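# Load six cart bottles into fridge and close door

## Task

Move all six bottles from the cart into the refrigerator so each one stands upright, then close the refrigerator door completely. The task fails if a glass bottle drops any real distance, if the door is swung open or closed violently, or if the robot tips over or is left leaning. When finished, release everything and back the robot away.

## Robot and tools

Robot: TidyBot++, a mobile base (0.54 m long, 0.50 m wide, 0.38 m tall) on four powered casters, carrying a single seven-joint arm with a two-finger gripper. The shoulder sits 0.12 m ahead of the base centre and 0.68 m above the floor. Arm segments: upper arm 0.42 m, forearm 0.31 m, hand 0.31 m. There are two cameras: base_camera, fixed on the base, and wrist_camera, which looks along the hand. The arm begins folded with the hand pointing down, sticking out up to 0.08 m in front of the base.

Frames, all in metres. Base frame: origin on the floor below the base centre, x forward, y left, z up. Odometry frame: the base frame as it stood when the scene began. hand_pose is given in the base frame and marks the point between the finger pads. The hand's z axis runs out along the fingers, and the fingers open and close along its y axis.

Tool move runs one action. Its arguments:
- base: an object holding one or more relative offsets, measured along the base's axes at the moment the command starts. translate_m is metres forward (+) or back, from -2 to 2. strafe_m is metres left (+) or right, from -2 to 2. rotate_rad is radians counter-clockwise seen from above (+), from -6.3 to 6.3.
- joints: absolute angle targets in radians, keyed by name. joint_2_rad ranges -2.249 to 2.249 and is the shoulder (0 points up, + leans forward). joint_4_rad ranges -2.579 to 2.579 and is the elbow (0 is straight, negative bends forward when joint_3 is near 3.14). joint_6_rad ranges -2.099 to 2.099 and is the wrist. joint_1, 3, 5 and 7 accept any angle and take the short way round, so turn them in steps of less than half a turn. joint_1 positive is clockwise from above, the opposite sense to heading. With the hand pointing down, joint_7 at 1.57 opens the fingers to the robot's left and right. gripper_pos is an absolute value from 0 (open) to 1 (closed); the finger gap is about 85 x (1 - gripper_pos) mm.
- target: one list of seven numbers [x, y, z, qw, qx, qy, qz], an absolute hand pose in the base frame, in the same form hand_pose prints. Alongside target, joints may hold only gripper_pos.
- speeds: caps on top speed for this action only. translate_m and strafe_m take 0.05 to 0.5 m/s; rotate_rad takes 0.1 to 1.57 rad/s. A combined translate and strafe counts as one motion, so give its speed under one key only.
- cameras: a list drawn from base_camera, wrist_camera, all. Leaving it out returns all images; [] returns none.
- blocking: true (the default) waits until everything is at rest. false returns within about 0.5 s while motion continues.

A move with no action simply reports state. An unknown key makes the call invalid, and an out-of-range value gets it refused. If a call is refused, or an uncommanded stop occurs, every later move, wait or finished_scene in the same reply is skipped.

wait(seconds 0 to 10) lets time pass and then reports. stop brakes every running motion. zoom_image(camera, region [x0, y0, x1, y1] in pixels, at most 504x504) magnifies part of the newest image from that camera. finished_scene(scene: the current scene number) ends the scene irreversibly; the goal must still hold once the robot is gone.

Result lines: move gives done or the worst status among its motions. base_status, joint_status and hand_status each report done, moving, off_target, not_followed, contact_stop, time_out or torque_fault. hand_pose is the measured hand pose; hand_target is the pose the joint targets would produce. Also reported: joint_positions; base_odometry (x, y, heading in rad, left positive), which counts wheel turns and so includes slip; base_tilt in degrees (forward/right positive); and motor_effort in percent, with the peak from the last action in brackets. Further lines: Motor temperatures; pictures, which gives the order of the images; on_its_own; earlier move; ARM HIT; and "joint command not followed" or "pose unreachable" when a self-collision check withholds targets.

Hand behaviour: hand_status reads done within 10 mm and 2 degrees, but most moves end off_target within about 3 cm. To correct, add (desired minus hand_pose) to your last target. To keep the hand still, resend hand_target, not hand_pose. Held loads make the arm sag and are not compensated, so apply the same correction; never command a joint to its current reading while holding something. A pose out of reach makes the arm wander for up to 10 s before it times out. Low, forward-pointing poses close to the base are unreliable and can drive the arm into the base, which nothing prevents. A hand pointing down reaches about 0.94 m high at most, and only near the base. Closed fingertips reach about 20 mm beyond the hand point.

The base accelerates at up to 0.5 m/s2 and 1.57 rad/s2, and its moves time out after 14 s. A blocked base keeps shoving and may still report done. Time passes while you reason, and a running move carries on during that time.

Things to avoid: dropping bottles (glass breaks the task) and releasing objects while they are moving. Open and close the door slowly and gently. Do not catch the raised arm on furniture while driving, and do not swing a stretched-out arm sideways; either can tip the robot. Backing off or retracting the arm corrects a lean. Avoid hard impacts, since joint torque above 104.5 N m (joints 1 to 4) or 51.3 N m (joints 5 to 7) causes a 10 s torque_fault stop. Avoid squeezing hard on objects that are still resting on something, and avoid heavy or fast-swung loads. Do not keep the arm loaded or stretched out for long: a MOTOR HOT line appears at 60 °C, and at 75 °C an over-temperature stop lets the arm sink (limit_stop_at_motor_heat); resend targets once the arm accepts commands again. The wrist drives have extra play.

Each tool is called by a JSON object that holds its "fn" and its "kwargs".

## Session

{"fn": "move", "kwargs": {}}

Scene clock: 0.00 s.
Motor temperatures (°C): [34 32 30 28 37 41 47]
base_odometry: x=+0.000 y=+0.000 heading=+0.000
base_tilt: forward=+0.4 right=-0.1
base_status: not commanded
joint_positions: joint_1_rad=-0.030 joint_2_rad=-0.378 joint_3_rad=+3.116 joint_4_rad=-2.522 joint_5_rad=-0.020 joint_6_rad=-0.826 joint_7_rad=+1.538 gripper_pos=+0.000
joint_status: not commanded
motor_effort: joint_1_rad=+0 joint_2_rad=+0 joint_3_rad=+0 joint_4_rad=+13 joint_5_rad=+0 joint_6_rad=+2 joint_7_rad=+0
hand_pose: x=+0.2802 y=+0.0138 z=+0.5955 quat_wxyz=(-0.007, +0.996, +0.005, +0.086) (m; base frame)
hand_target: x=+0.2803 y=+0.0138 z=+0.5955 quat_wxyz=(-0.007, +0.996, +0.005, +0.086) (m; base frame)
hand_status: not commanded
pictures: base_camera, wrist_camera

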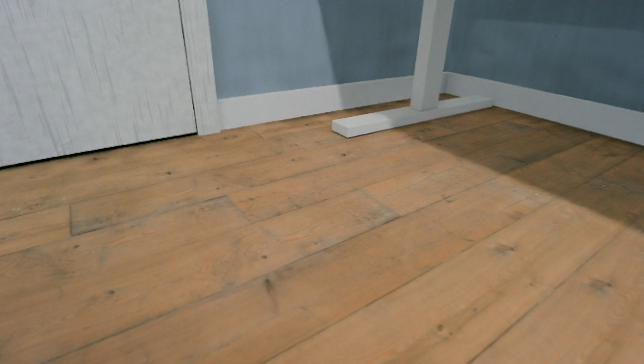

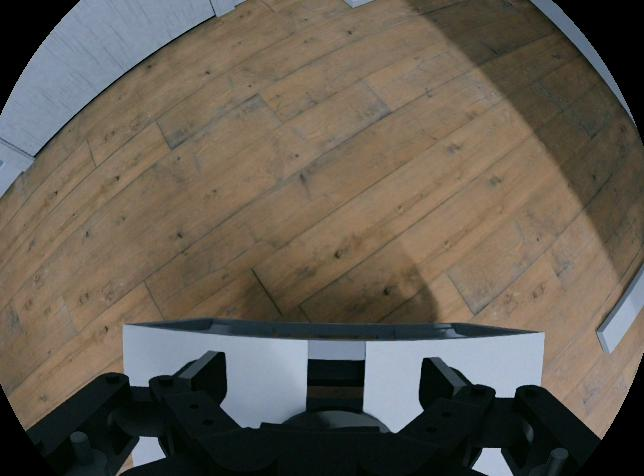

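{"fn": "move", "kwargs": {"joints": {"joint_6_rad": 0.35}, "base": {"rotate_rad": 0.8}}}

{"fn": "move", "kwargs": {"base": {"rotate_rad": 1.0}}}

{"fn": "move", "kwargs": {"base": {"rotate_rad": 1.0}}}

{"fn": "move", "kwargs": {"base": {"rotate_rad": 1.0}}}

{"fn": "move", "kwargs": {"base": {"rotate_rad": 1.0}}}

Scene clock: 2.30 s.
Motor temperatures (°C): [34 32 30 28 37 41 47]
move: done
base_odometry: x=+0.000 y=+0.000 heading=+0.799
base_tilt: forward=+0.4 right=+0.0
base_status: done
joint_positions: joint_1_rad=-0.030 joint_2_rad=-0.378 joint_3_rad=+3.115 joint_4_rad=-2.522 joint_5_rad=-0.020 joint_6_rad=+0.295 joint_7_rad=+1.538 gripper_pos=+0.000
joint_status: all done
motor_effort: joint_1_rad=+0(1) joint_2_rad=-5(6) joint_3_rad=+0(2) joint_4_rad=+18(18) joint_5_rad=+0(0) joint_6_rad=+9(9) joint_7_rad=+0(1)
hand_pose: x=+0.5262 y=+0.0229 z=+0.8167 quat_wxyz=(-0.026, +0.798, +0.002, +0.602) (m; base frame)
hand_target: x=+0.5304 y=+0.0229 z=+0.8332 quat_wxyz=(-0.027, +0.782, +0.002, +0.623) (m; base frame)
hand_status: not commanded
pictures: base_camera, wrist_camera
camera_calibration:
wrist_camera: T_world_to_cam=[[0.0758475, -0.996592, -0.0324147, 0.014307], [-0.29232, 0.00885602, -0.95628, 0.986361], [0.953308, 0.0820068, -0.290652, -0.127222], [0, 0, 0, 1]] pos_world=[0.408529, 0.0159561, 0.906723]

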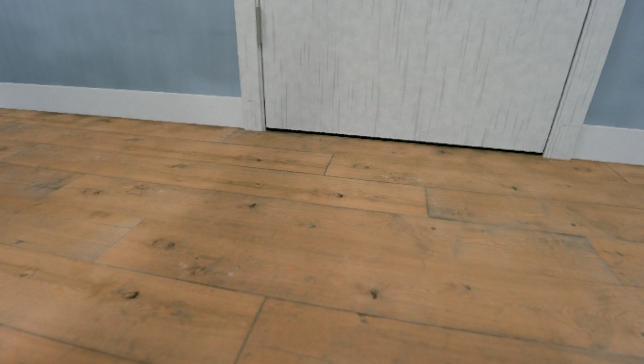

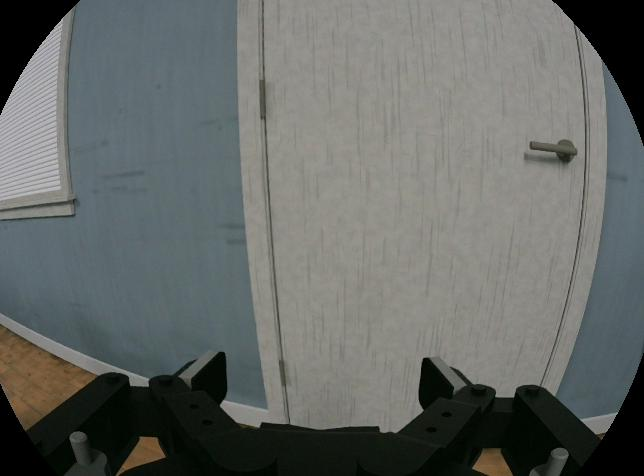

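Scene clock: 4.17 s.
Motor temperatures (°C): [34 32 30 28 37 41 47]
move: done
base_odometry: x=+0.000 y=+0.000 heading=+1.798
base_tilt: forward=+0.4 right=+0.0
base_status: done
joint_positions: joint_1_rad=-0.030 joint_2_rad=-0.378 joint_3_rad=+3.115 joint_4_rad=-2.522 joint_5_rad=-0.020 joint_6_rad=+0.295 joint_7_rad=+1.538 gripper_pos=+0.000
joint_status: not commanded
motor_effort: joint_1_rad=+1(1) joint_2_rad=-4(6) joint_3_rad=+1(2) joint_4_rad=+18(18) joint_5_rad=+0(1) joint_6_rad=+9(9) joint_7_rad=+0(1)
hand_pose: x=+0.5262 y=+0.0233 z=+0.8167 quat_wxyz=(-0.026, +0.798, +0.002, +0.602) (m; base frame)
hand_target: x=+0.5304 y=+0.0229 z=+0.8332 quat_wxyz=(-0.027, +0.782, +0.002, +0.623) (m; base frame)
hand_status: not commanded
pictures: base_camera, wrist_camera
camera_calibration:
wrist_camera: T_world_to_cam=[[0.0766161, -0.996542, -0.032144, 0.0140312], [-0.292318, 0.00837146, -0.956284, 0.986358], [0.953247, 0.082663, -0.290666, -0.127198], [0, 0, 0, 1]] pos_world=[0.408507, 0.0162401, 0.906718]

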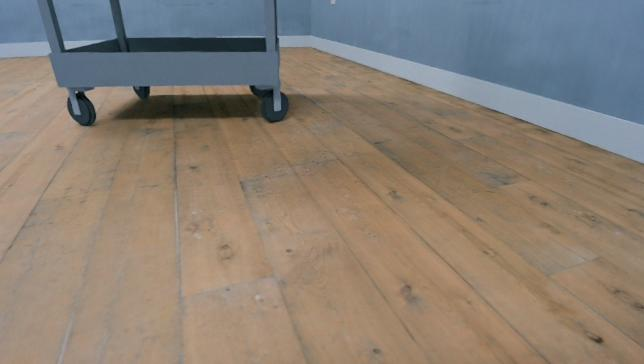

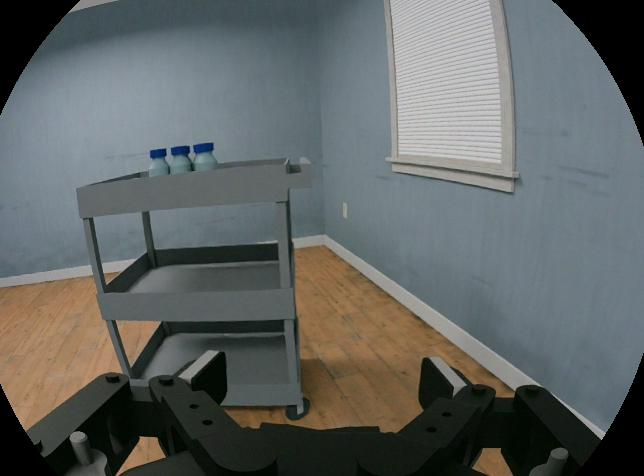

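Scene clock: 6.03 s.
Motor temperatures (°C): [34 32 30 28 37 41 47]
move: done
base_odometry: x=+0.000 y=+0.000 heading=+2.797
base_tilt: forward=+0.4 right=+0.0
base_status: done
joint_positions: joint_1_rad=-0.030 joint_2_rad=-0.378 joint_3_rad=+3.114 joint_4_rad=-2.522 joint_5_rad=-0.020 joint_6_rad=+0.295 joint_7_rad=+1.538 gripper_pos=+0.000
joint_status: not commanded
motor_effort: joint_1_rad=+1(1) joint_2_rad=-5(6) joint_3_rad=+0(2) joint_4_rad=+17(18) joint_5_rad=+0(1) joint_6_rad=+9(9) joint_7_rad=+0(1)
hand_pose: x=+0.5262 y=+0.0235 z=+0.8167 quat_wxyz=(-0.026, +0.798, +0.003, +0.602) (m; base frame)
hand_target: x=+0.5304 y=+0.0229 z=+0.8332 quat_wxyz=(-0.027, +0.782, +0.002, +0.623) (m; base frame)
hand_status: not commanded
pictures: base_camera, wrist_camera
camera_calibration:
wrist_camera: T_world_to_cam=[[0.0770533, -0.996514, -0.0319688, 0.0138593], [-0.292259, 0.00808054, -0.956305, 0.98636], [0.95323, 0.0830296, -0.290618, -0.12724], [0, 0, 0, 1]] pos_world=[0.408493, 0.0164053, 0.906726]

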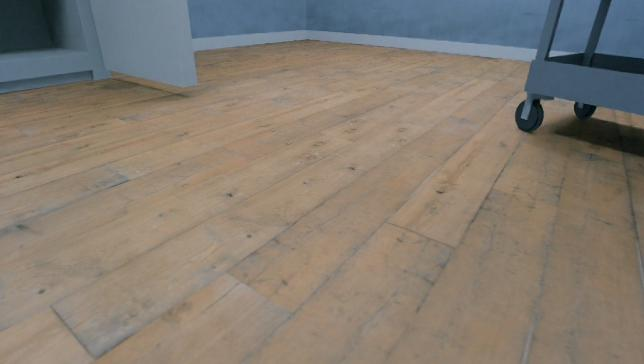

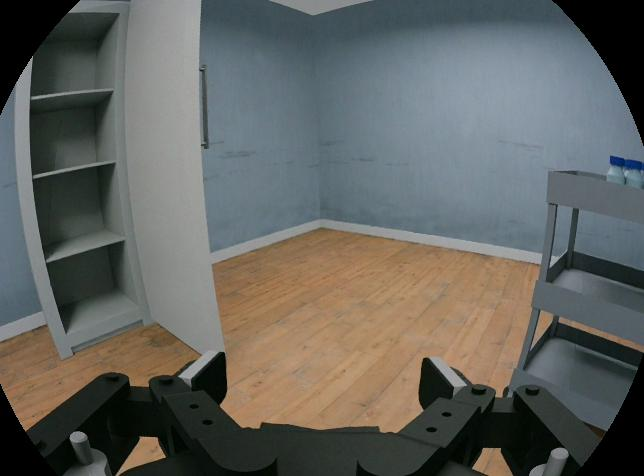

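Scene clock: 7.90 s.
Motor temperatures (°C): [34 32 30 29 37 41 47]
move: done
base_odometry: x=+0.000 y=+0.000 heading=-2.487
base_tilt: forward=+0.4 right=+0.0
base_status: done
joint_positions: joint_1_rad=-0.030 joint_2_rad=-0.378 joint_3_rad=+3.114 joint_4_rad=-2.522 joint_5_rad=-0.020 joint_6_rad=+0.295 joint_7_rad=+1.538 gripper_pos=+0.000
joint_status: not commanded
motor_effort: joint_1_rad=+1(2) joint_2_rad=-5(6) joint_3_rad=+1(2) joint_4_rad=+18(18) joint_5_rad=+0(1) joint_6_rad=+9(10) joint_7_rad=+0(1)
hand_pose: x=+0.5262 y=+0.0236 z=+0.8167 quat_wxyz=(-0.026, +0.798, +0.003, +0.602) (m; base frame)
hand_target: x=+0.5304 y=+0.0229 z=+0.8332 quat_wxyz=(-0.027, +0.782, +0.002, +0.623) (m; base frame)
hand_status: not commanded
pictures: base_camera, wrist_camera
camera_calibration:
wrist_camera: T_world_to_cam=[[0.0773256, -0.996497, -0.0318605, 0.0137532], [-0.292258, 0.00789704, -0.956307, 0.986359], [0.953208, 0.0832585, -0.290623, -0.127231], [0, 0, 0, 1]] pos_world=[0.408485, 0.0165087, 0.906723]

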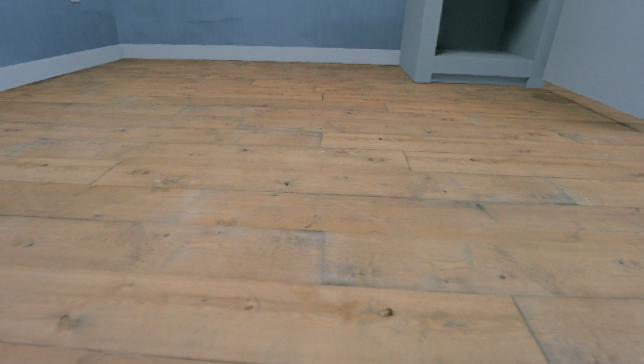

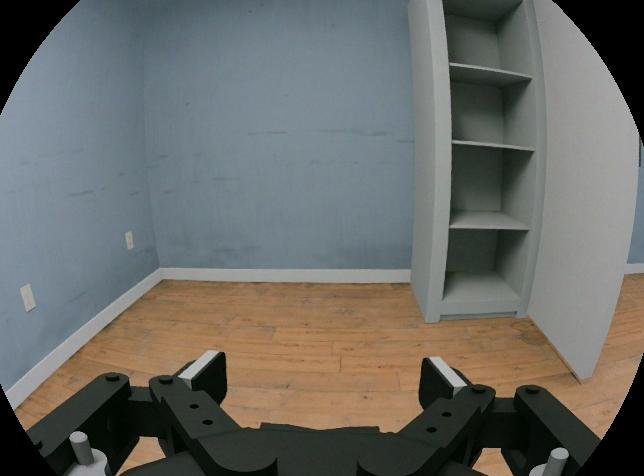

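Scene clock: 9.77 s.
Motor temperatures (°C): [34 32 30 29 37 41 47]
move: done
base_odometry: x=+0.000 y=+0.000 heading=-1.488
base_tilt: forward=+0.4 right=+0.0
base_status: done
joint_positions: joint_1_rad=-0.030 joint_2_rad=-0.378 joint_3_rad=+3.114 joint_4_rad=-2.522 joint_5_rad=-0.020 joint_6_rad=+0.295 joint_7_rad=+1.538 gripper_pos=+0.000
joint_status: not commanded
motor_effort: joint_1_rad=+1(1) joint_2_rad=-5(6) joint_3_rad=+0(2) joint_4_rad=+18(18) joint_5_rad=+0(1) joint_6_rad=+9(9) joint_7_rad=+0(1)
hand_pose: x=+0.5262 y=+0.0237 z=+0.8167 quat_wxyz=(-0.026, +0.798, +0.003, +0.602) (m; base frame)
hand_target: x=+0.5304 y=+0.0229 z=+0.8332 quat_wxyz=(-0.027, +0.782, +0.002, +0.623) (m; base frame)
hand_status: not commanded
pictures: base_camera, wrist_camera
camera_calibration:
wrist_camera: T_world_to_cam=[[0.0775182, -0.996484, -0.0317955, 0.013686], [-0.292258, 0.00777835, -0.956308, 0.986358], [0.953193, 0.0834238, -0.290627, -0.127225], [0, 0, 0, 1]] pos_world=[0.408479, 0.0165792, 0.906722]

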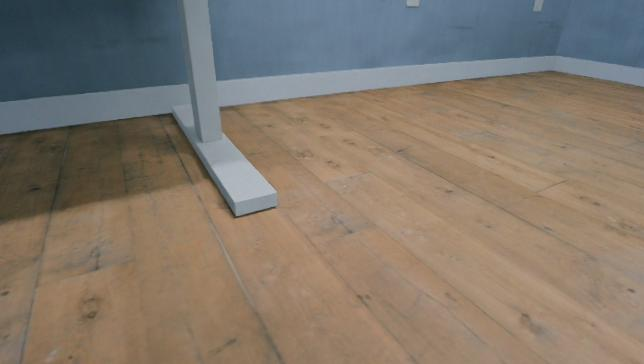

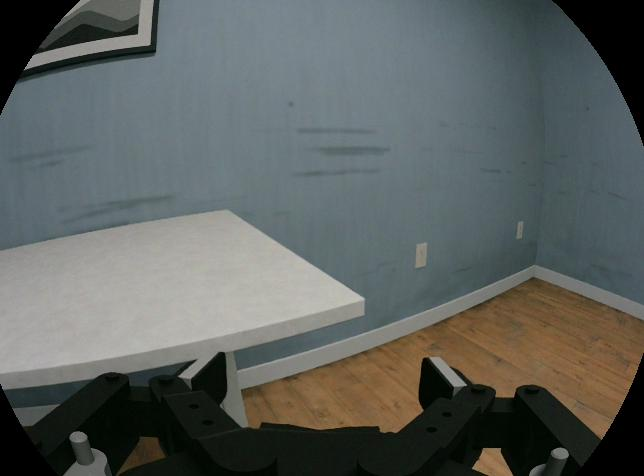

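{"fn": "move", "kwargs": {"base": {"rotate_rad": -1.2}}}

{"fn": "zoom_image", "kwargs": {"camera": "base_camera", "region": [100, 0, 600, 200]}}

{"fn": "zoom_image", "kwargs": {"camera": "wrist_camera", "region": [100, 0, 600, 400]}}

Scene clock: 12.73 s.
Motor temperatures (°C): [34 32 30 29 37 41 47]
move: done
base_odometry: x=+0.000 y=+0.000 heading=-2.687
base_tilt: forward=+0.4 right=+0.0
base_status: done
joint_positions: joint_1_rad=-0.030 joint_2_rad=-0.378 joint_3_rad=+3.116 joint_4_rad=-2.522 joint_5_rad=-0.020 joint_6_rad=+0.295 joint_7_rad=+1.538 gripper_pos=+0.000
joint_status: not commanded
motor_effort: joint_1_rad=+0(1) joint_2_rad=-5(6) joint_3_rad=+0(2) joint_4_rad=+17(18) joint_5_rad=+0(1) joint_6_rad=+8(10) joint_7_rad=+0(1)
hand_pose: x=+0.5263 y=+0.0228 z=+0.8168 quat_wxyz=(-0.026, +0.798, +0.002, +0.602) (m; base frame)
hand_target: x=+0.5304 y=+0.0229 z=+0.8332 quat_wxyz=(-0.027, +0.782, +0.002, +0.623) (m; base frame)
hand_status: not commanded
pictures: base_camera, wrist_camera
camera_calibration:
wrist_camera: T_world_to_cam=[[0.0754688, -0.996617, -0.0325496, 0.0144421], [-0.292146, 0.00911107, -0.95633, 0.98637], [0.953392, 0.0816823, -0.29047, -0.127404], [0, 0, 0, 1]] pos_world=[0.40854, 0.015813, 0.906759]

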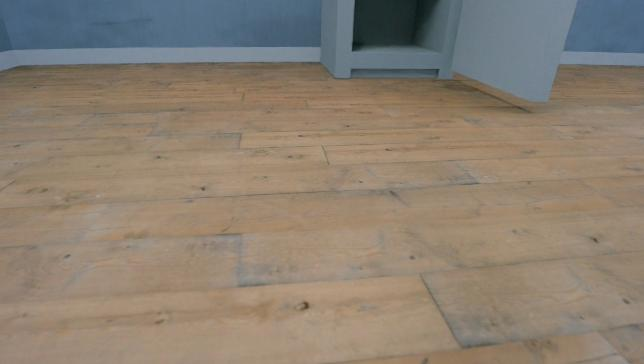

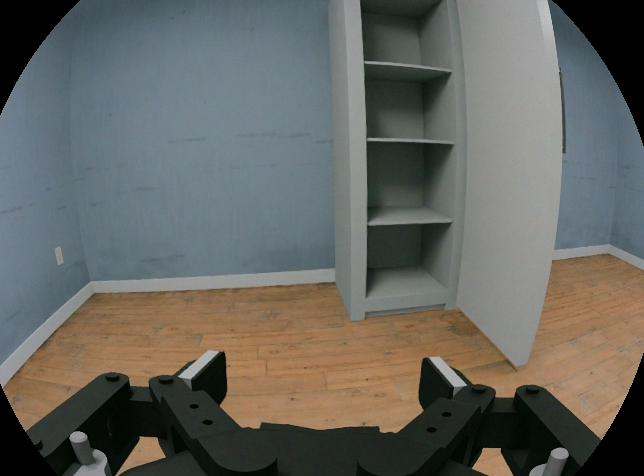

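Scaled by 1.008.

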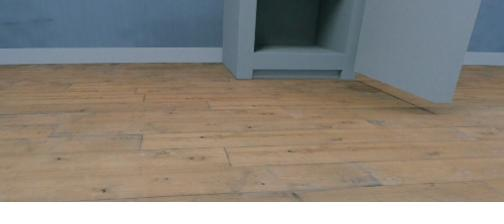

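Scaled by 1.008.

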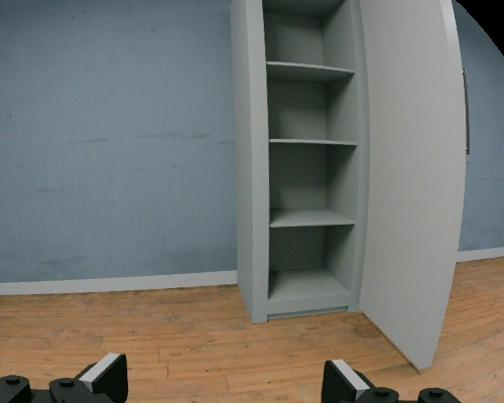

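{"fn": "move", "kwargs": {"base": {"rotate_rad": -1.466}, "joints": {"joint_1_rad": 0.0, "joint_2_rad": 0.0, "joint_3_rad": 3.1416, "joint_4_rad": -1.2, "joint_5_rad": 0.0, "joint_6_rad": -1.0, "joint_7_rad": 1.57}}}

{"fn": "move", "kwargs": {"base": {"translate_m": 0.45}}}

Scene clock: 18.03 s.
Motor temperatures (°C): [34 32 30 29 37 41 47]
move: done
base_odometry: x=+0.000 y=+0.000 heading=+2.131
base_tilt: forward=+0.4 right=+0.0
base_status: done
joint_positions: joint_1_rad=-0.010 joint_2_rad=-0.024 joint_3_rad=+3.137 joint_4_rad=-1.243 joint_5_rad=-0.020 joint_6_rad=-0.944 joint_7_rad=+1.538 gripper_pos=+0.000
joint_status: all done
motor_effort: joint_1_rad=+1(2) joint_2_rad=-17(18) joint_3_rad=+1(3) joint_4_rad=+19(20) joint_5_rad=+0(1) joint_6_rad=+8(10) joint_7_rad=+0(1)
hand_pose: x=+0.6619 y=+0.0143 z=+1.0369 quat_wxyz=(-0.021, +0.883, -0.010, +0.469) (m; base frame)
hand_target: x=+0.6637 y=+0.0014 z=+1.0333 quat_wxyz=(+0.000, +0.891, +0.000, +0.454) (m; base frame)
hand_status: not commanded
pictures: base_camera, wrist_camera
camera_calibration:
wrist_camera: T_world_to_cam=[[0.0443443, -0.997624, -0.0527202, 0.0444278], [-0.573692, 0.0177737, -0.818878, 1.28029], [0.81787, 0.0665577, -0.571541, 0.1893], [0, 0, 0, 1]] pos_world=[0.577698, 0.00896752, 1.15893]

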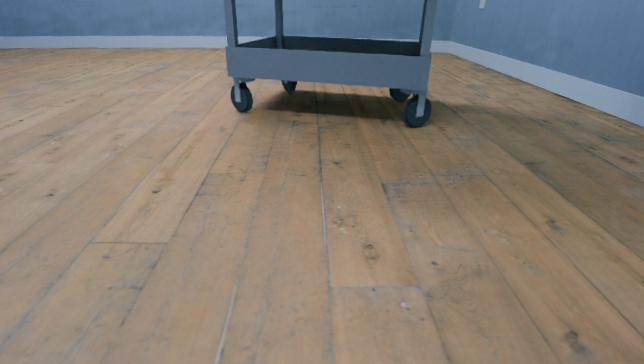

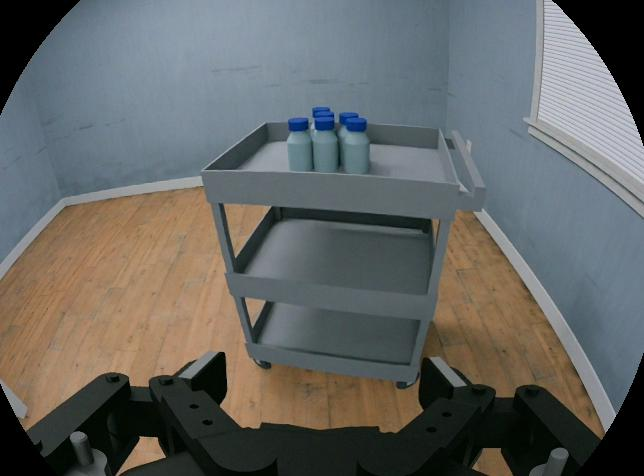

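Scene clock: 20.13 s.
Motor temperatures (°C): [34 32 30 29 37 41 47]
move: done
base_odometry: x=-0.239 y=+0.381 heading=+2.130
base_tilt: forward=+0.4 right=+0.0
base_status: done
joint_positions: joint_1_rad=-0.010 joint_2_rad=-0.001 joint_3_rad=+3.137 joint_4_rad=-1.240 joint_5_rad=-0.020 joint_6_rad=-0.949 joint_7_rad=+1.538 gripper_pos=+0.000
joint_status: not commanded
motor_effort: joint_1_rad=+1(2) joint_2_rad=-18(22) joint_3_rad=+0(1) joint_4_rad=+19(19) joint_5_rad=+0(1) joint_6_rad=+8(9) joint_7_rad=+0(1)
hand_pose: x=+0.6693 y=+0.0143 z=+1.0252 quat_wxyz=(-0.021, +0.888, -0.010, +0.459) (m; base frame)
hand_target: x=+0.6637 y=+0.0014 z=+1.0333 quat_wxyz=(+0.000, +0.891, +0.000, +0.454) (m; base frame)
hand_status: not commanded
pictures: base_camera, wrist_camera
camera_calibration:
wrist_camera: T_world_to_cam=[[0.0430442, -0.997641, -0.0534841, 0.045159], [-0.593022, 0.0175697, -0.804995, 1.27366], [0.804035, 0.0663676, -0.590866, 0.205593], [0, 0, 0, 1]] pos_world=[0.588058, 0.00902991, 1.14918]

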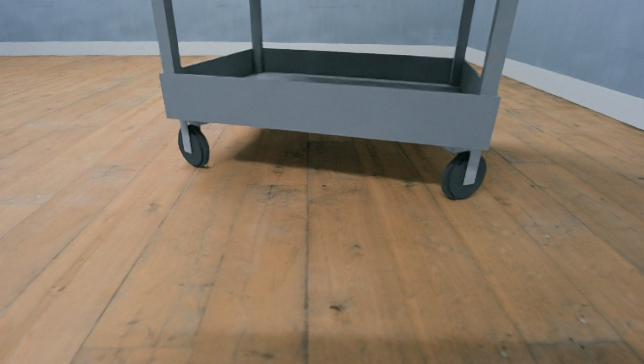

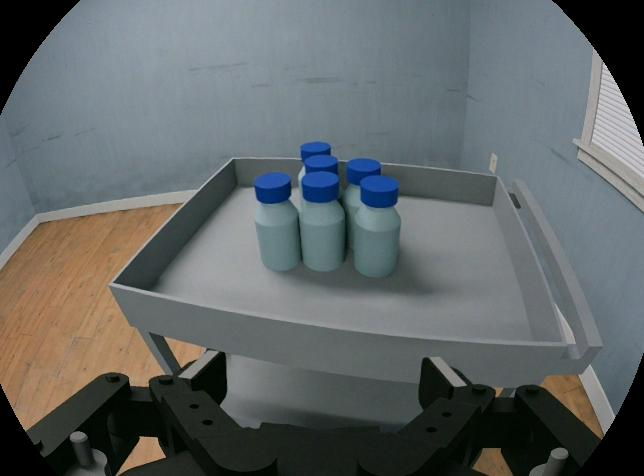

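{"fn": "zoom_image", "kwargs": {"camera": "wrist_camera", "region": [100, 130, 604, 380]}}

{"fn": "zoom_image", "kwargs": {"camera": "base_camera", "region": [140, 0, 540, 220]}}

Scaled by 1.000.

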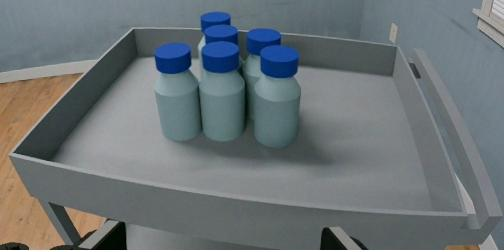

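Scaled by 1.260.

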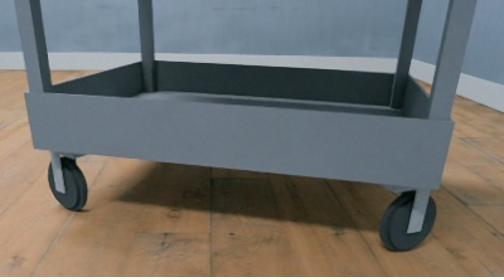

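{"fn": "move", "kwargs": {"base": {"rotate_rad": -0.186}, "joints": {"joint_1_rad": 0.0, "joint_2_rad": -0.193, "joint_3_rad": 3.1416, "joint_4_rad": -0.739, "joint_5_rad": 0.0, "joint_6_rad": -1.894, "joint_7_rad": 1.57}}}

{"fn": "move", "kwargs": {"base": {"translate_m": 0.35, "strafe_m": 0.22}}}

Scene clock: 28.33 s.
Motor temperatures (°C): [34 32 30 29 37 41 47]
move: done
base_odometry: x=-0.239 y=+0.382 heading=+1.944
base_tilt: forward=+0.4 right=+0.0
base_status: done
joint_positions: joint_1_rad=-0.001 joint_2_rad=-0.198 joint_3_rad=+3.144 joint_4_rad=-0.770 joint_5_rad=-0.020 joint_6_rad=-1.840 joint_7_rad=+1.538 gripper_pos=+0.000
joint_status: all done
motor_effort: joint_1_rad=+0(3) joint_2_rad=-5(21) joint_3_rad=+1(3) joint_4_rad=+12(20) joint_5_rad=+0(1) joint_6_rad=+6(8) joint_7_rad=+0(1)
hand_pose: x=+0.4139 y=+0.0064 z=+1.1269 quat_wxyz=(-0.014, +0.934, -0.011, +0.357) (m; base frame)
hand_target: x=+0.4024 y=+0.0013 z=+1.1256 quat_wxyz=(+0.000, +0.939, +0.000, +0.344) (m; base frame)
hand_status: not commanded
pictures: base_camera, wrist_camera
camera_calibration:
wrist_camera: T_world_to_cam=[[0.0283847, -0.99834, -0.050119, 0.0560053], [-0.756712, 0.0113001, -0.653651, 1.10145], [0.653132, 0.0564793, -0.755135, 0.719199], [0, 0, 0, 1]] pos_world=[0.362159, 0.00284597, 1.26586]

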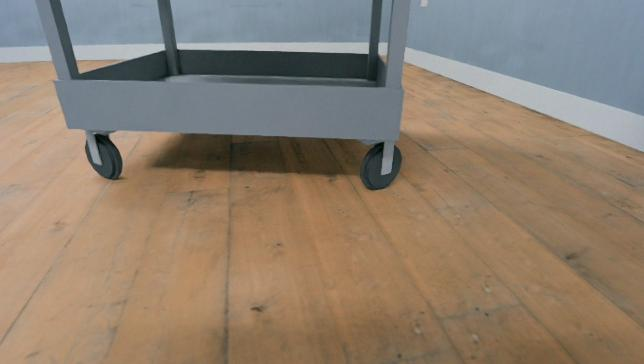

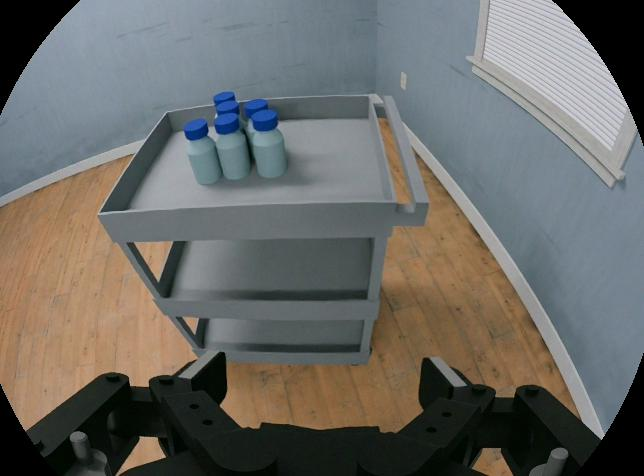

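Scene clock: 30.47 s.
Motor temperatures (°C): [34 32 30 29 37 41 47]
move: done
base_odometry: x=-0.572 y=+0.628 heading=+1.943
base_tilt: forward=+0.4 right=-0.1
base_status: done
joint_positions: joint_1_rad=-0.001 joint_2_rad=-0.188 joint_3_rad=+3.144 joint_4_rad=-0.769 joint_5_rad=-0.020 joint_6_rad=-1.844 joint_7_rad=+1.538 gripper_pos=+0.000
joint_status: not commanded
motor_effort: joint_1_rad=+0(1) joint_2_rad=-5(9) joint_3_rad=+0(1) joint_4_rad=+12(13) joint_5_rad=+0(1) joint_6_rad=+7(7) joint_7_rad=+0(1)
hand_pose: x=+0.4172 y=+0.0067 z=+1.1232 quat_wxyz=(-0.014, +0.936, -0.011, +0.350) (m; base frame)
hand_target: x=+0.4024 y=+0.0013 z=+1.1256 quat_wxyz=(+0.000, +0.939, +0.000, +0.344) (m; base frame)
hand_status: not commanded
pictures: base_camera, wrist_camera
camera_calibration:
wrist_camera: T_world_to_cam=[[0.0283972, -0.99833, -0.0503091, 0.0561881], [-0.765801, 0.0106194, -0.64299, 1.09337], [0.64245, 0.0567859, -0.76422, 0.728941], [0, 0, 0, 1]] pos_world=[0.367396, 0.00308979, 1.26292]

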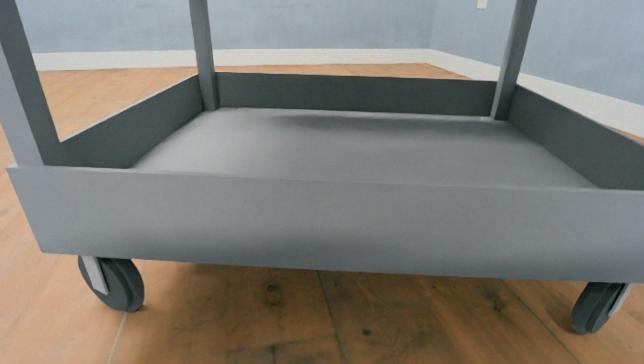

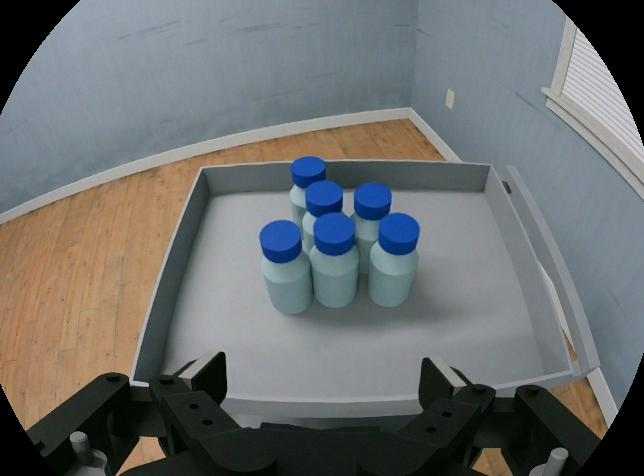

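{"fn": "zoom_image", "kwargs": {"camera": "wrist_camera", "region": [220, 140, 460, 330]}}

Scaled by 2.100.

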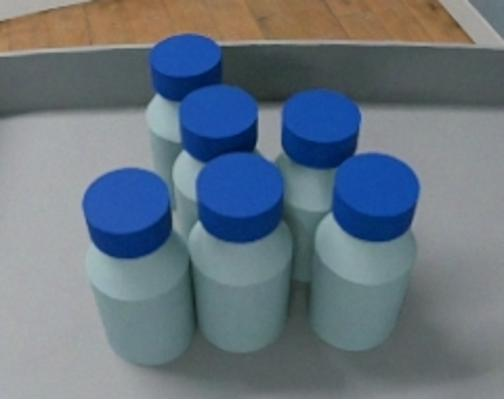

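{"fn": "zoom_image", "kwargs": {"camera": "wrist_camera", "region": [130, 320, 530, 476]}}

Scaled by 1.260.

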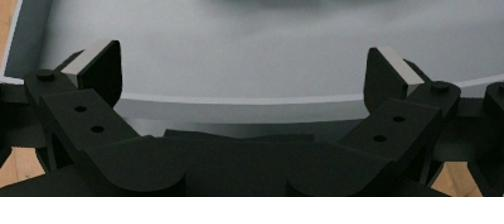

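{"fn": "move", "kwargs": {"base": {"translate_m": 0.12, "strafe_m": 0.442}, "joints": {"joint_1_rad": 0.698, "joint_2_rad": 0.114, "joint_3_rad": 3.1416, "joint_4_rad": -1.03, "joint_5_rad": 0.02, "joint_6_rad": -1.13, "joint_7_rad": 1.60}}}

Scene clock: 40.57 s.
Motor temperatures (°C): [34 32 30 29 37 41 47]
move: done
base_odometry: x=-1.027 y=+0.579 heading=+1.943
base_tilt: forward=+0.4 right=+0.0
base_status: done
joint_positions: joint_1_rad=+0.684 joint_2_rad=+0.092 joint_3_rad=+3.143 joint_4_rad=-1.003 joint_5_rad=-0.020 joint_6_rad=-1.187 joint_7_rad=+1.549 gripper_pos=+0.000
joint_status: all done
motor_effort: joint_1_rad=+1(2) joint_2_rad=-20(21) joint_3_rad=+0(1) joint_4_rad=+18(19) joint_5_rad=+0(2) joint_6_rad=+7(8) joint_7_rad=+0(1)
hand_pose: x=+0.5525 y=-0.3450 z=+1.0414 quat_wxyz=(+0.126, +0.853, -0.314, +0.397) (m; base frame)
hand_target: x=+0.5541 y=-0.3705 z=+1.0287 quat_wxyz=(+0.159, +0.857, -0.298, +0.389) (m; base frame)
hand_status: not commanded
pictures: base_camera, wrist_camera
camera_calibration:
wrist_camera: T_world_to_cam=[[-0.604348, -0.795411, -0.0456709, 0.111954], [-0.509332, 0.429795, -0.745558, 1.25789], [0.612654, -0.427315, -0.664874, 0.34541], [0, 0, 0, 1]] pos_world=[0.496728, -0.303989, 1.1726]

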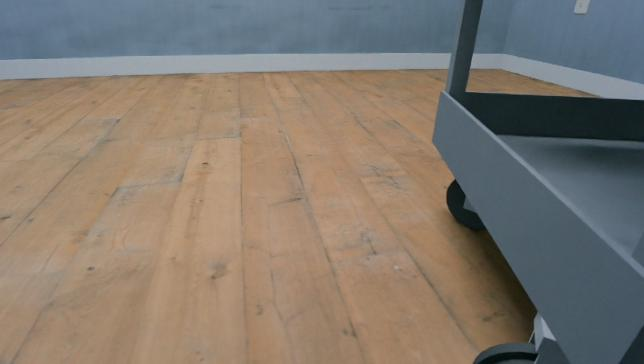

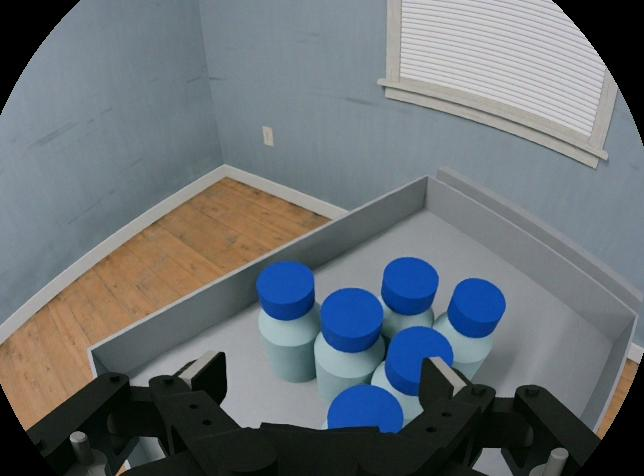

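{"fn": "move", "kwargs": {"joints": {"joint_1_rad": 0.745, "joint_2_rad": 0.153, "joint_3_rad": 3.1416, "joint_4_rad": -1.163, "joint_5_rad": 0.055, "joint_6_rad": -0.948, "joint_7_rad": 1.62}}}

{"fn": "zoom_image", "kwargs": {"camera": "wrist_camera", "region": [150, 226, 550, 476]}}

Scene clock: 43.80 s.
Motor temperatures (°C): [34 32 30 29 37 41 47]
move: done
base_odometry: x=-1.027 y=+0.579 heading=+1.943
base_tilt: forward=+0.4 right=+0.0
base_status: not commanded
joint_positions: joint_1_rad=+0.731 joint_2_rad=+0.140 joint_3_rad=+3.143 joint_4_rad=-1.141 joint_5_rad=+0.003 joint_6_rad=-1.005 joint_7_rad=+1.569 gripper_pos=+0.000
joint_status: all done
motor_effort: joint_1_rad=+0(1) joint_2_rad=-23(25) joint_3_rad=-1(1) joint_4_rad=+18(20) joint_5_rad=+0(1) joint_6_rad=+7(9) joint_7_rad=+0(1)
hand_pose: x=+0.5621 y=-0.3974 z=+0.9845 quat_wxyz=(+0.150, +0.849, -0.326, +0.387) (m; base frame)
hand_target: x=+0.5572 y=-0.4212 z=+0.9783 quat_wxyz=(+0.189, +0.852, -0.304, +0.381) (m; base frame)
hand_status: not commanded
pictures: base_camera, wrist_camera
camera_calibration:
wrist_camera: T_world_to_cam=[[-0.639543, -0.768681, -0.0107144, 0.0694772], [-0.508843, 0.433723, -0.743615, 1.24215], [0.576249, -0.470122, -0.668523, 0.286351], [0, 0, 0, 1]] pos_world=[0.511486, -0.350725, 1.11586]

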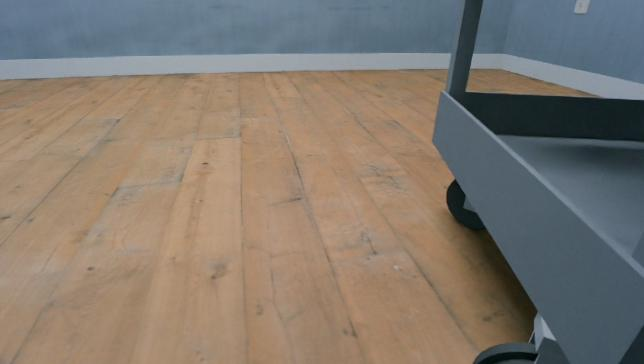

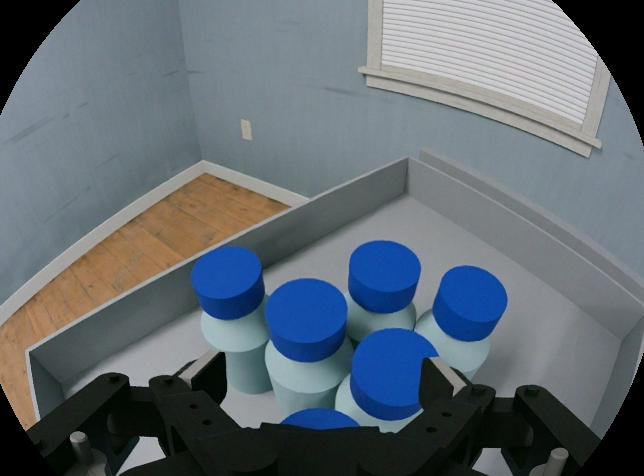

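Scaled by 1.260.

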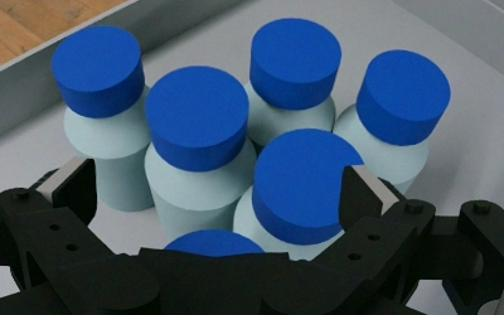

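{"fn": "move", "kwargs": {"joints": {"joint_1_rad": 0.74, "joint_2_rad": 0.095, "joint_3_rad": 3.1416, "joint_4_rad": -1.26, "joint_5_rad": 0.055, "joint_6_rad": -0.889, "joint_7_rad": 1.62}}}

{"fn": "zoom_image", "kwargs": {"camera": "wrist_camera", "region": [150, 226, 550, 476]}}

Scene clock: 52.33 s.
Motor temperatures (°C): [34 32 30 29 37 41 47]
move: done
base_odometry: x=-1.027 y=+0.579 heading=+1.943
base_tilt: forward=+0.4 right=+0.0
base_status: not commanded
joint_positions: joint_1_rad=+0.731 joint_2_rad=+0.109 joint_3_rad=+3.143 joint_4_rad=-1.235 joint_5_rad=+0.003 joint_6_rad=-0.945 joint_7_rad=+1.569 gripper_pos=+0.000
joint_status: all done
motor_effort: joint_1_rad=+1(1) joint_2_rad=-21(24) joint_3_rad=+0(1) joint_4_rad=+19(20) joint_5_rad=+0(1) joint_6_rad=+7(8) joint_7_rad=+0(1)
hand_pose: x=+0.5556 y=-0.3915 z=+0.9659 quat_wxyz=(+0.149, +0.850, -0.326, +0.386) (m; base frame)
hand_target: x=+0.5469 y=-0.4068 z=+0.9742 quat_wxyz=(+0.191, +0.850, -0.299, +0.390) (m; base frame)
hand_status: not commanded
pictures: base_camera, wrist_camera
camera_calibration:
wrist_camera: T_world_to_cam=[[-0.639193, -0.768975, -0.0104644, 0.0690687], [-0.511487, 0.435244, -0.740908, 1.22193], [0.574294, -0.46823, -0.671525, 0.285176], [0, 0, 0, 1]] pos_world=[0.505373, -0.345196, 1.09756]

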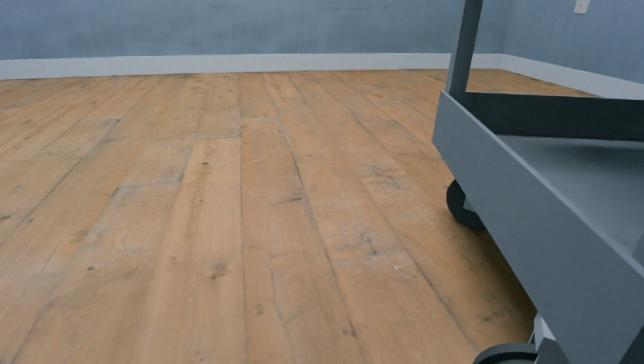

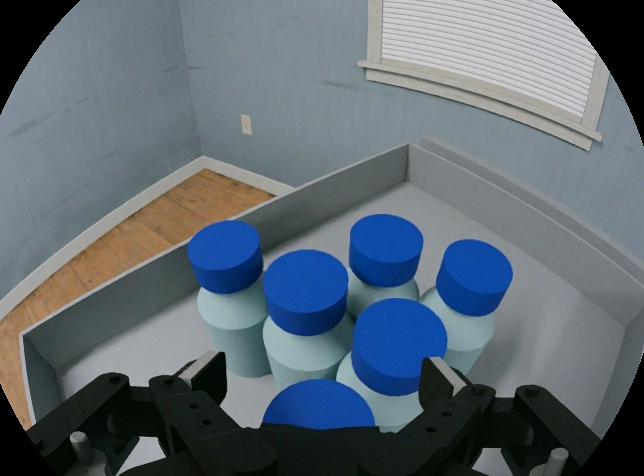

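Scaled by 1.260.

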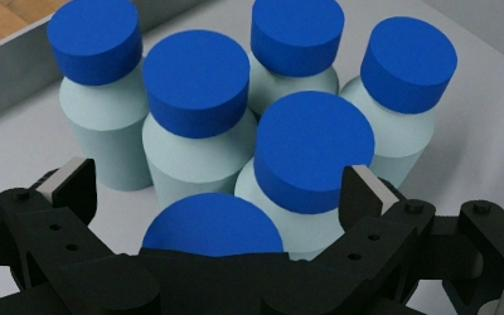

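{"fn": "move", "kwargs": {"joints": {"joint_1_rad": 0.736, "joint_2_rad": 0.047, "joint_3_rad": 3.1416, "joint_4_rad": -1.502, "joint_5_rad": 0.055, "joint_6_rad": -0.675, "joint_7_rad": 1.62}}}

{"fn": "zoom_image", "kwargs": {"camera": "wrist_camera", "region": [150, 226, 550, 476]}}

Scene clock: 55.67 s.
Motor temperatures (°C): [34 32 30 29 37 41 47]
move: done
base_odometry: x=-1.027 y=+0.579 heading=+1.943
base_tilt: forward=+0.4 right=+0.0
base_status: not commanded
joint_positions: joint_1_rad=+0.731 joint_2_rad=+0.061 joint_3_rad=+3.143 joint_4_rad=-1.476 joint_5_rad=+0.003 joint_6_rad=-0.732 joint_7_rad=+1.569 gripper_pos=+0.000
joint_status: all done
motor_effort: joint_1_rad=+1(1) joint_2_rad=-20(23) joint_3_rad=+0(2) joint_4_rad=+19(21) joint_5_rad=+0(1) joint_6_rad=+8(8) joint_7_rad=-1(1)
hand_pose: x=+0.5497 y=-0.3861 z=+0.9119 quat_wxyz=(+0.152, +0.846, -0.325, +0.394) (m; base frame)
hand_target: x=+0.5435 y=-0.3971 z=+0.9200 quat_wxyz=(+0.192, +0.848, -0.291, +0.399) (m; base frame)
hand_status: not commanded
pictures: base_camera, wrist_camera
camera_calibration:
wrist_camera: T_world_to_cam=[[-0.638601, -0.769477, -0.00965007, 0.0676387], [-0.500857, 0.425124, -0.75393, 1.17866], [0.584235, -0.476628, -0.656883, 0.232799], [0, 0, 0, 1]] pos_world=[0.497525, -0.338072, 1.0422]

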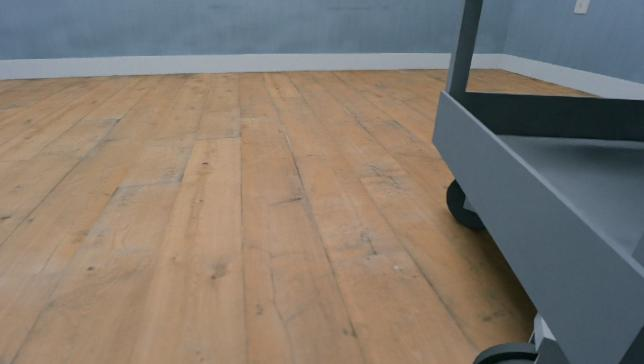

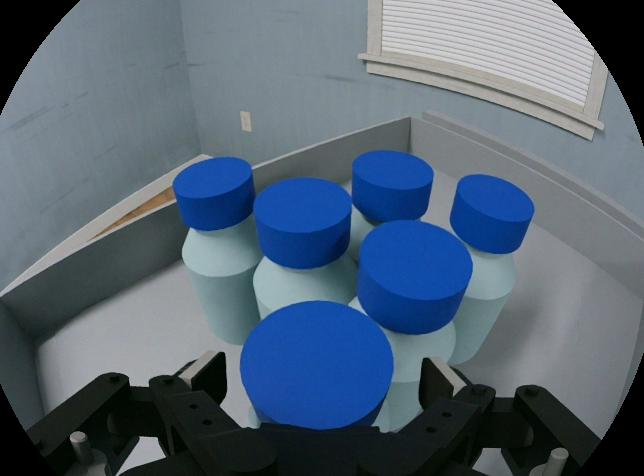

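Scaled by 1.260.

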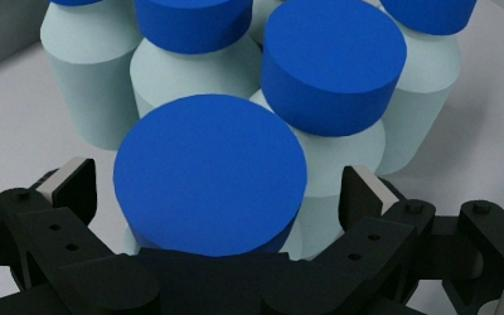

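{"fn": "move", "kwargs": {"joints": {"joint_1_rad": 0.722}, "cameras": []}}

{"fn": "move", "kwargs": {"joints": {"gripper_pos": 0.45}}}

Scene clock: 56.97 s.
Motor temperatures (°C): [34 32 30 29 37 41 47]
move: done
base_odometry: x=-1.027 y=+0.579 heading=+1.943
base_tilt: forward=+0.4 right=-0.1
base_status: not commanded
joint_positions: joint_1_rad=+0.727 joint_2_rad=+0.061 joint_3_rad=+3.143 joint_4_rad=-1.476 joint_5_rad=+0.003 joint_6_rad=-0.731 joint_7_rad=+1.569 gripper_pos=+0.000
joint_status: all done
motor_effort: joint_1_rad=+1(1) joint_2_rad=-21(21) joint_3_rad=+0(1) joint_4_rad=+19(20) joint_5_rad=+0(1) joint_6_rad=+7(8) joint_7_rad=+0(0)
hand_pose: x=+0.5512 y=-0.3847 z=+0.9122 quat_wxyz=(+0.152, +0.847, -0.323, +0.395) (m; base frame)
hand_target: x=+0.5491 y=-0.3912 z=+0.9200 quat_wxyz=(+0.190, +0.850, -0.285, +0.401) (m; base frame)
hand_status: not commanded
pictures: none
No camera images: "cameras" was empty.

Scene clock: 57.77 s.
Motor temperatures (°C): [34 32 30 29 37 41 47]
move: done
base_odometry: x=-1.027 y=+0.579 heading=+1.943
base_tilt: forward=+0.4 right=+0.0
base_status: not commanded
joint_positions: joint_1_rad=+0.727 joint_2_rad=+0.060 joint_3_rad=+3.143 joint_4_rad=-1.477 joint_5_rad=+0.003 joint_6_rad=-0.730 joint_7_rad=+1.571 gripper_pos=+0.423
joint_status: all done
motor_effort: joint_1_rad=+1(1) joint_2_rad=-21(22) joint_3_rad=+1(1) joint_4_rad=+19(20) joint_5_rad=+1(1) joint_6_rad=+7(9) joint_7_rad=+0(1)
hand_pose: x=+0.5510 y=-0.3844 z=+0.9127 quat_wxyz=(+0.152, +0.847, -0.322, +0.395) (m; base frame)
hand_target: x=+0.5491 y=-0.3912 z=+0.9200 quat_wxyz=(+0.190, +0.850, -0.285, +0.401) (m; base frame)
hand_status: not commanded
pictures: base_camera, wrist_camera
camera_calibration:
wrist_camera: T_world_to_cam=[[-0.63488, -0.772568, -0.00812226, 0.0651531], [-0.502276, 0.420702, -0.755466, 1.17967], [0.587065, -0.475551, -0.655138, 0.230581], [0, 0, 0, 1]] pos_world=[0.498519, -0.336303, 1.04279]

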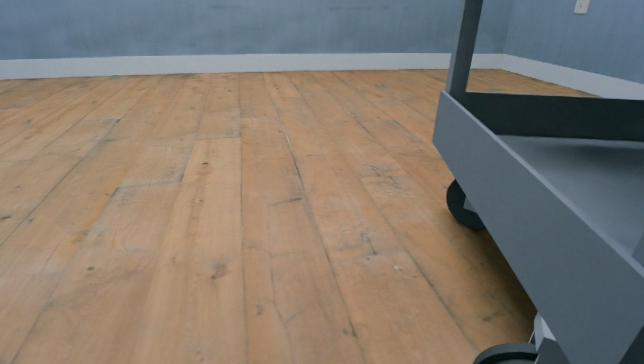

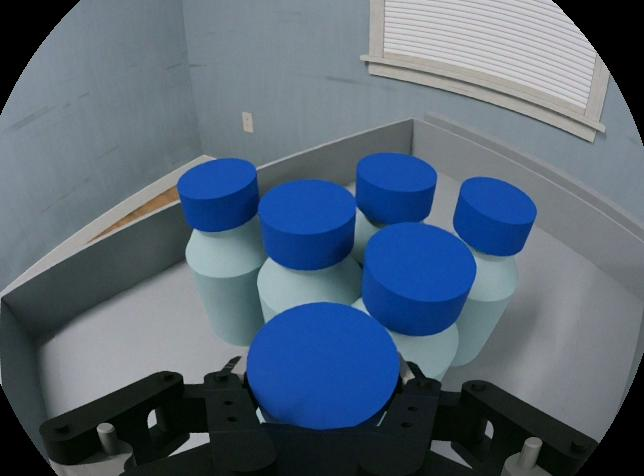

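{"fn": "move", "kwargs": {"joints": {"joint_2_rad": 0.04, "joint_4_rad": -1.375, "joint_6_rad": -0.868, "gripper_pos": 0.55}}}

Scene clock: 59.83 s.
Motor temperatures (°C): [34 32 30 29 37 41 47]
move: off_target
base_odometry: x=-1.027 y=+0.579 heading=+1.943
base_tilt: forward=+0.4 right=+0.0
base_status: not commanded
joint_positions: joint_1_rad=+0.727 joint_2_rad=+0.060 joint_3_rad=+3.143 joint_4_rad=-1.432 joint_5_rad=+0.003 joint_6_rad=-0.831 joint_7_rad=+1.571 gripper_pos=+0.423
joint_status: gripper_pos off_target (ended at +0.423, target +0.550); the others done
motor_effort: joint_1_rad=+1(1) joint_2_rad=-23(25) joint_3_rad=+0(1) joint_4_rad=+21(22) joint_5_rad=+0(1) joint_6_rad=+8(9) joint_7_rad=+0(1)
hand_pose: x=+0.5418 y=-0.3763 z=+0.9142 quat_wxyz=(+0.143, +0.857, -0.326, +0.372) (m; base frame)
hand_target: x=+0.5337 y=-0.3808 z=+0.9479 quat_wxyz=(+0.181, +0.860, -0.293, +0.376) (m; base frame)
hand_status: not commanded
pictures: base_camera, wrist_camera
camera_calibration:
wrist_camera: T_world_to_cam=[[-0.635445, -0.772077, -0.0103084, 0.0680899], [-0.532452, 0.447816, -0.718301, 1.16538], [0.5592, -0.450952, -0.695656, 0.302189], [0, 0, 0, 1]] pos_world=[0.49479, -0.333031, 1.04801]

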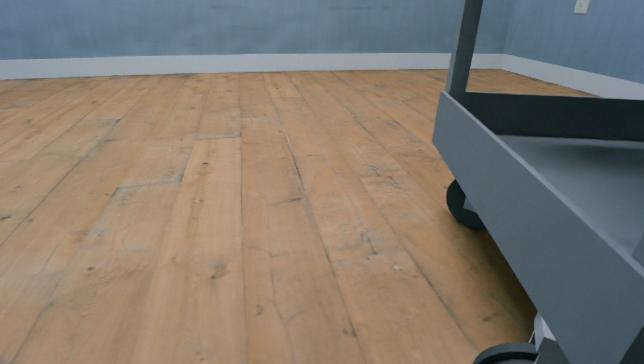

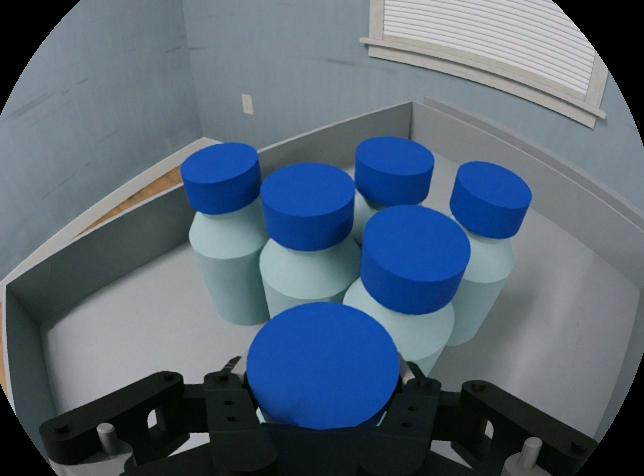

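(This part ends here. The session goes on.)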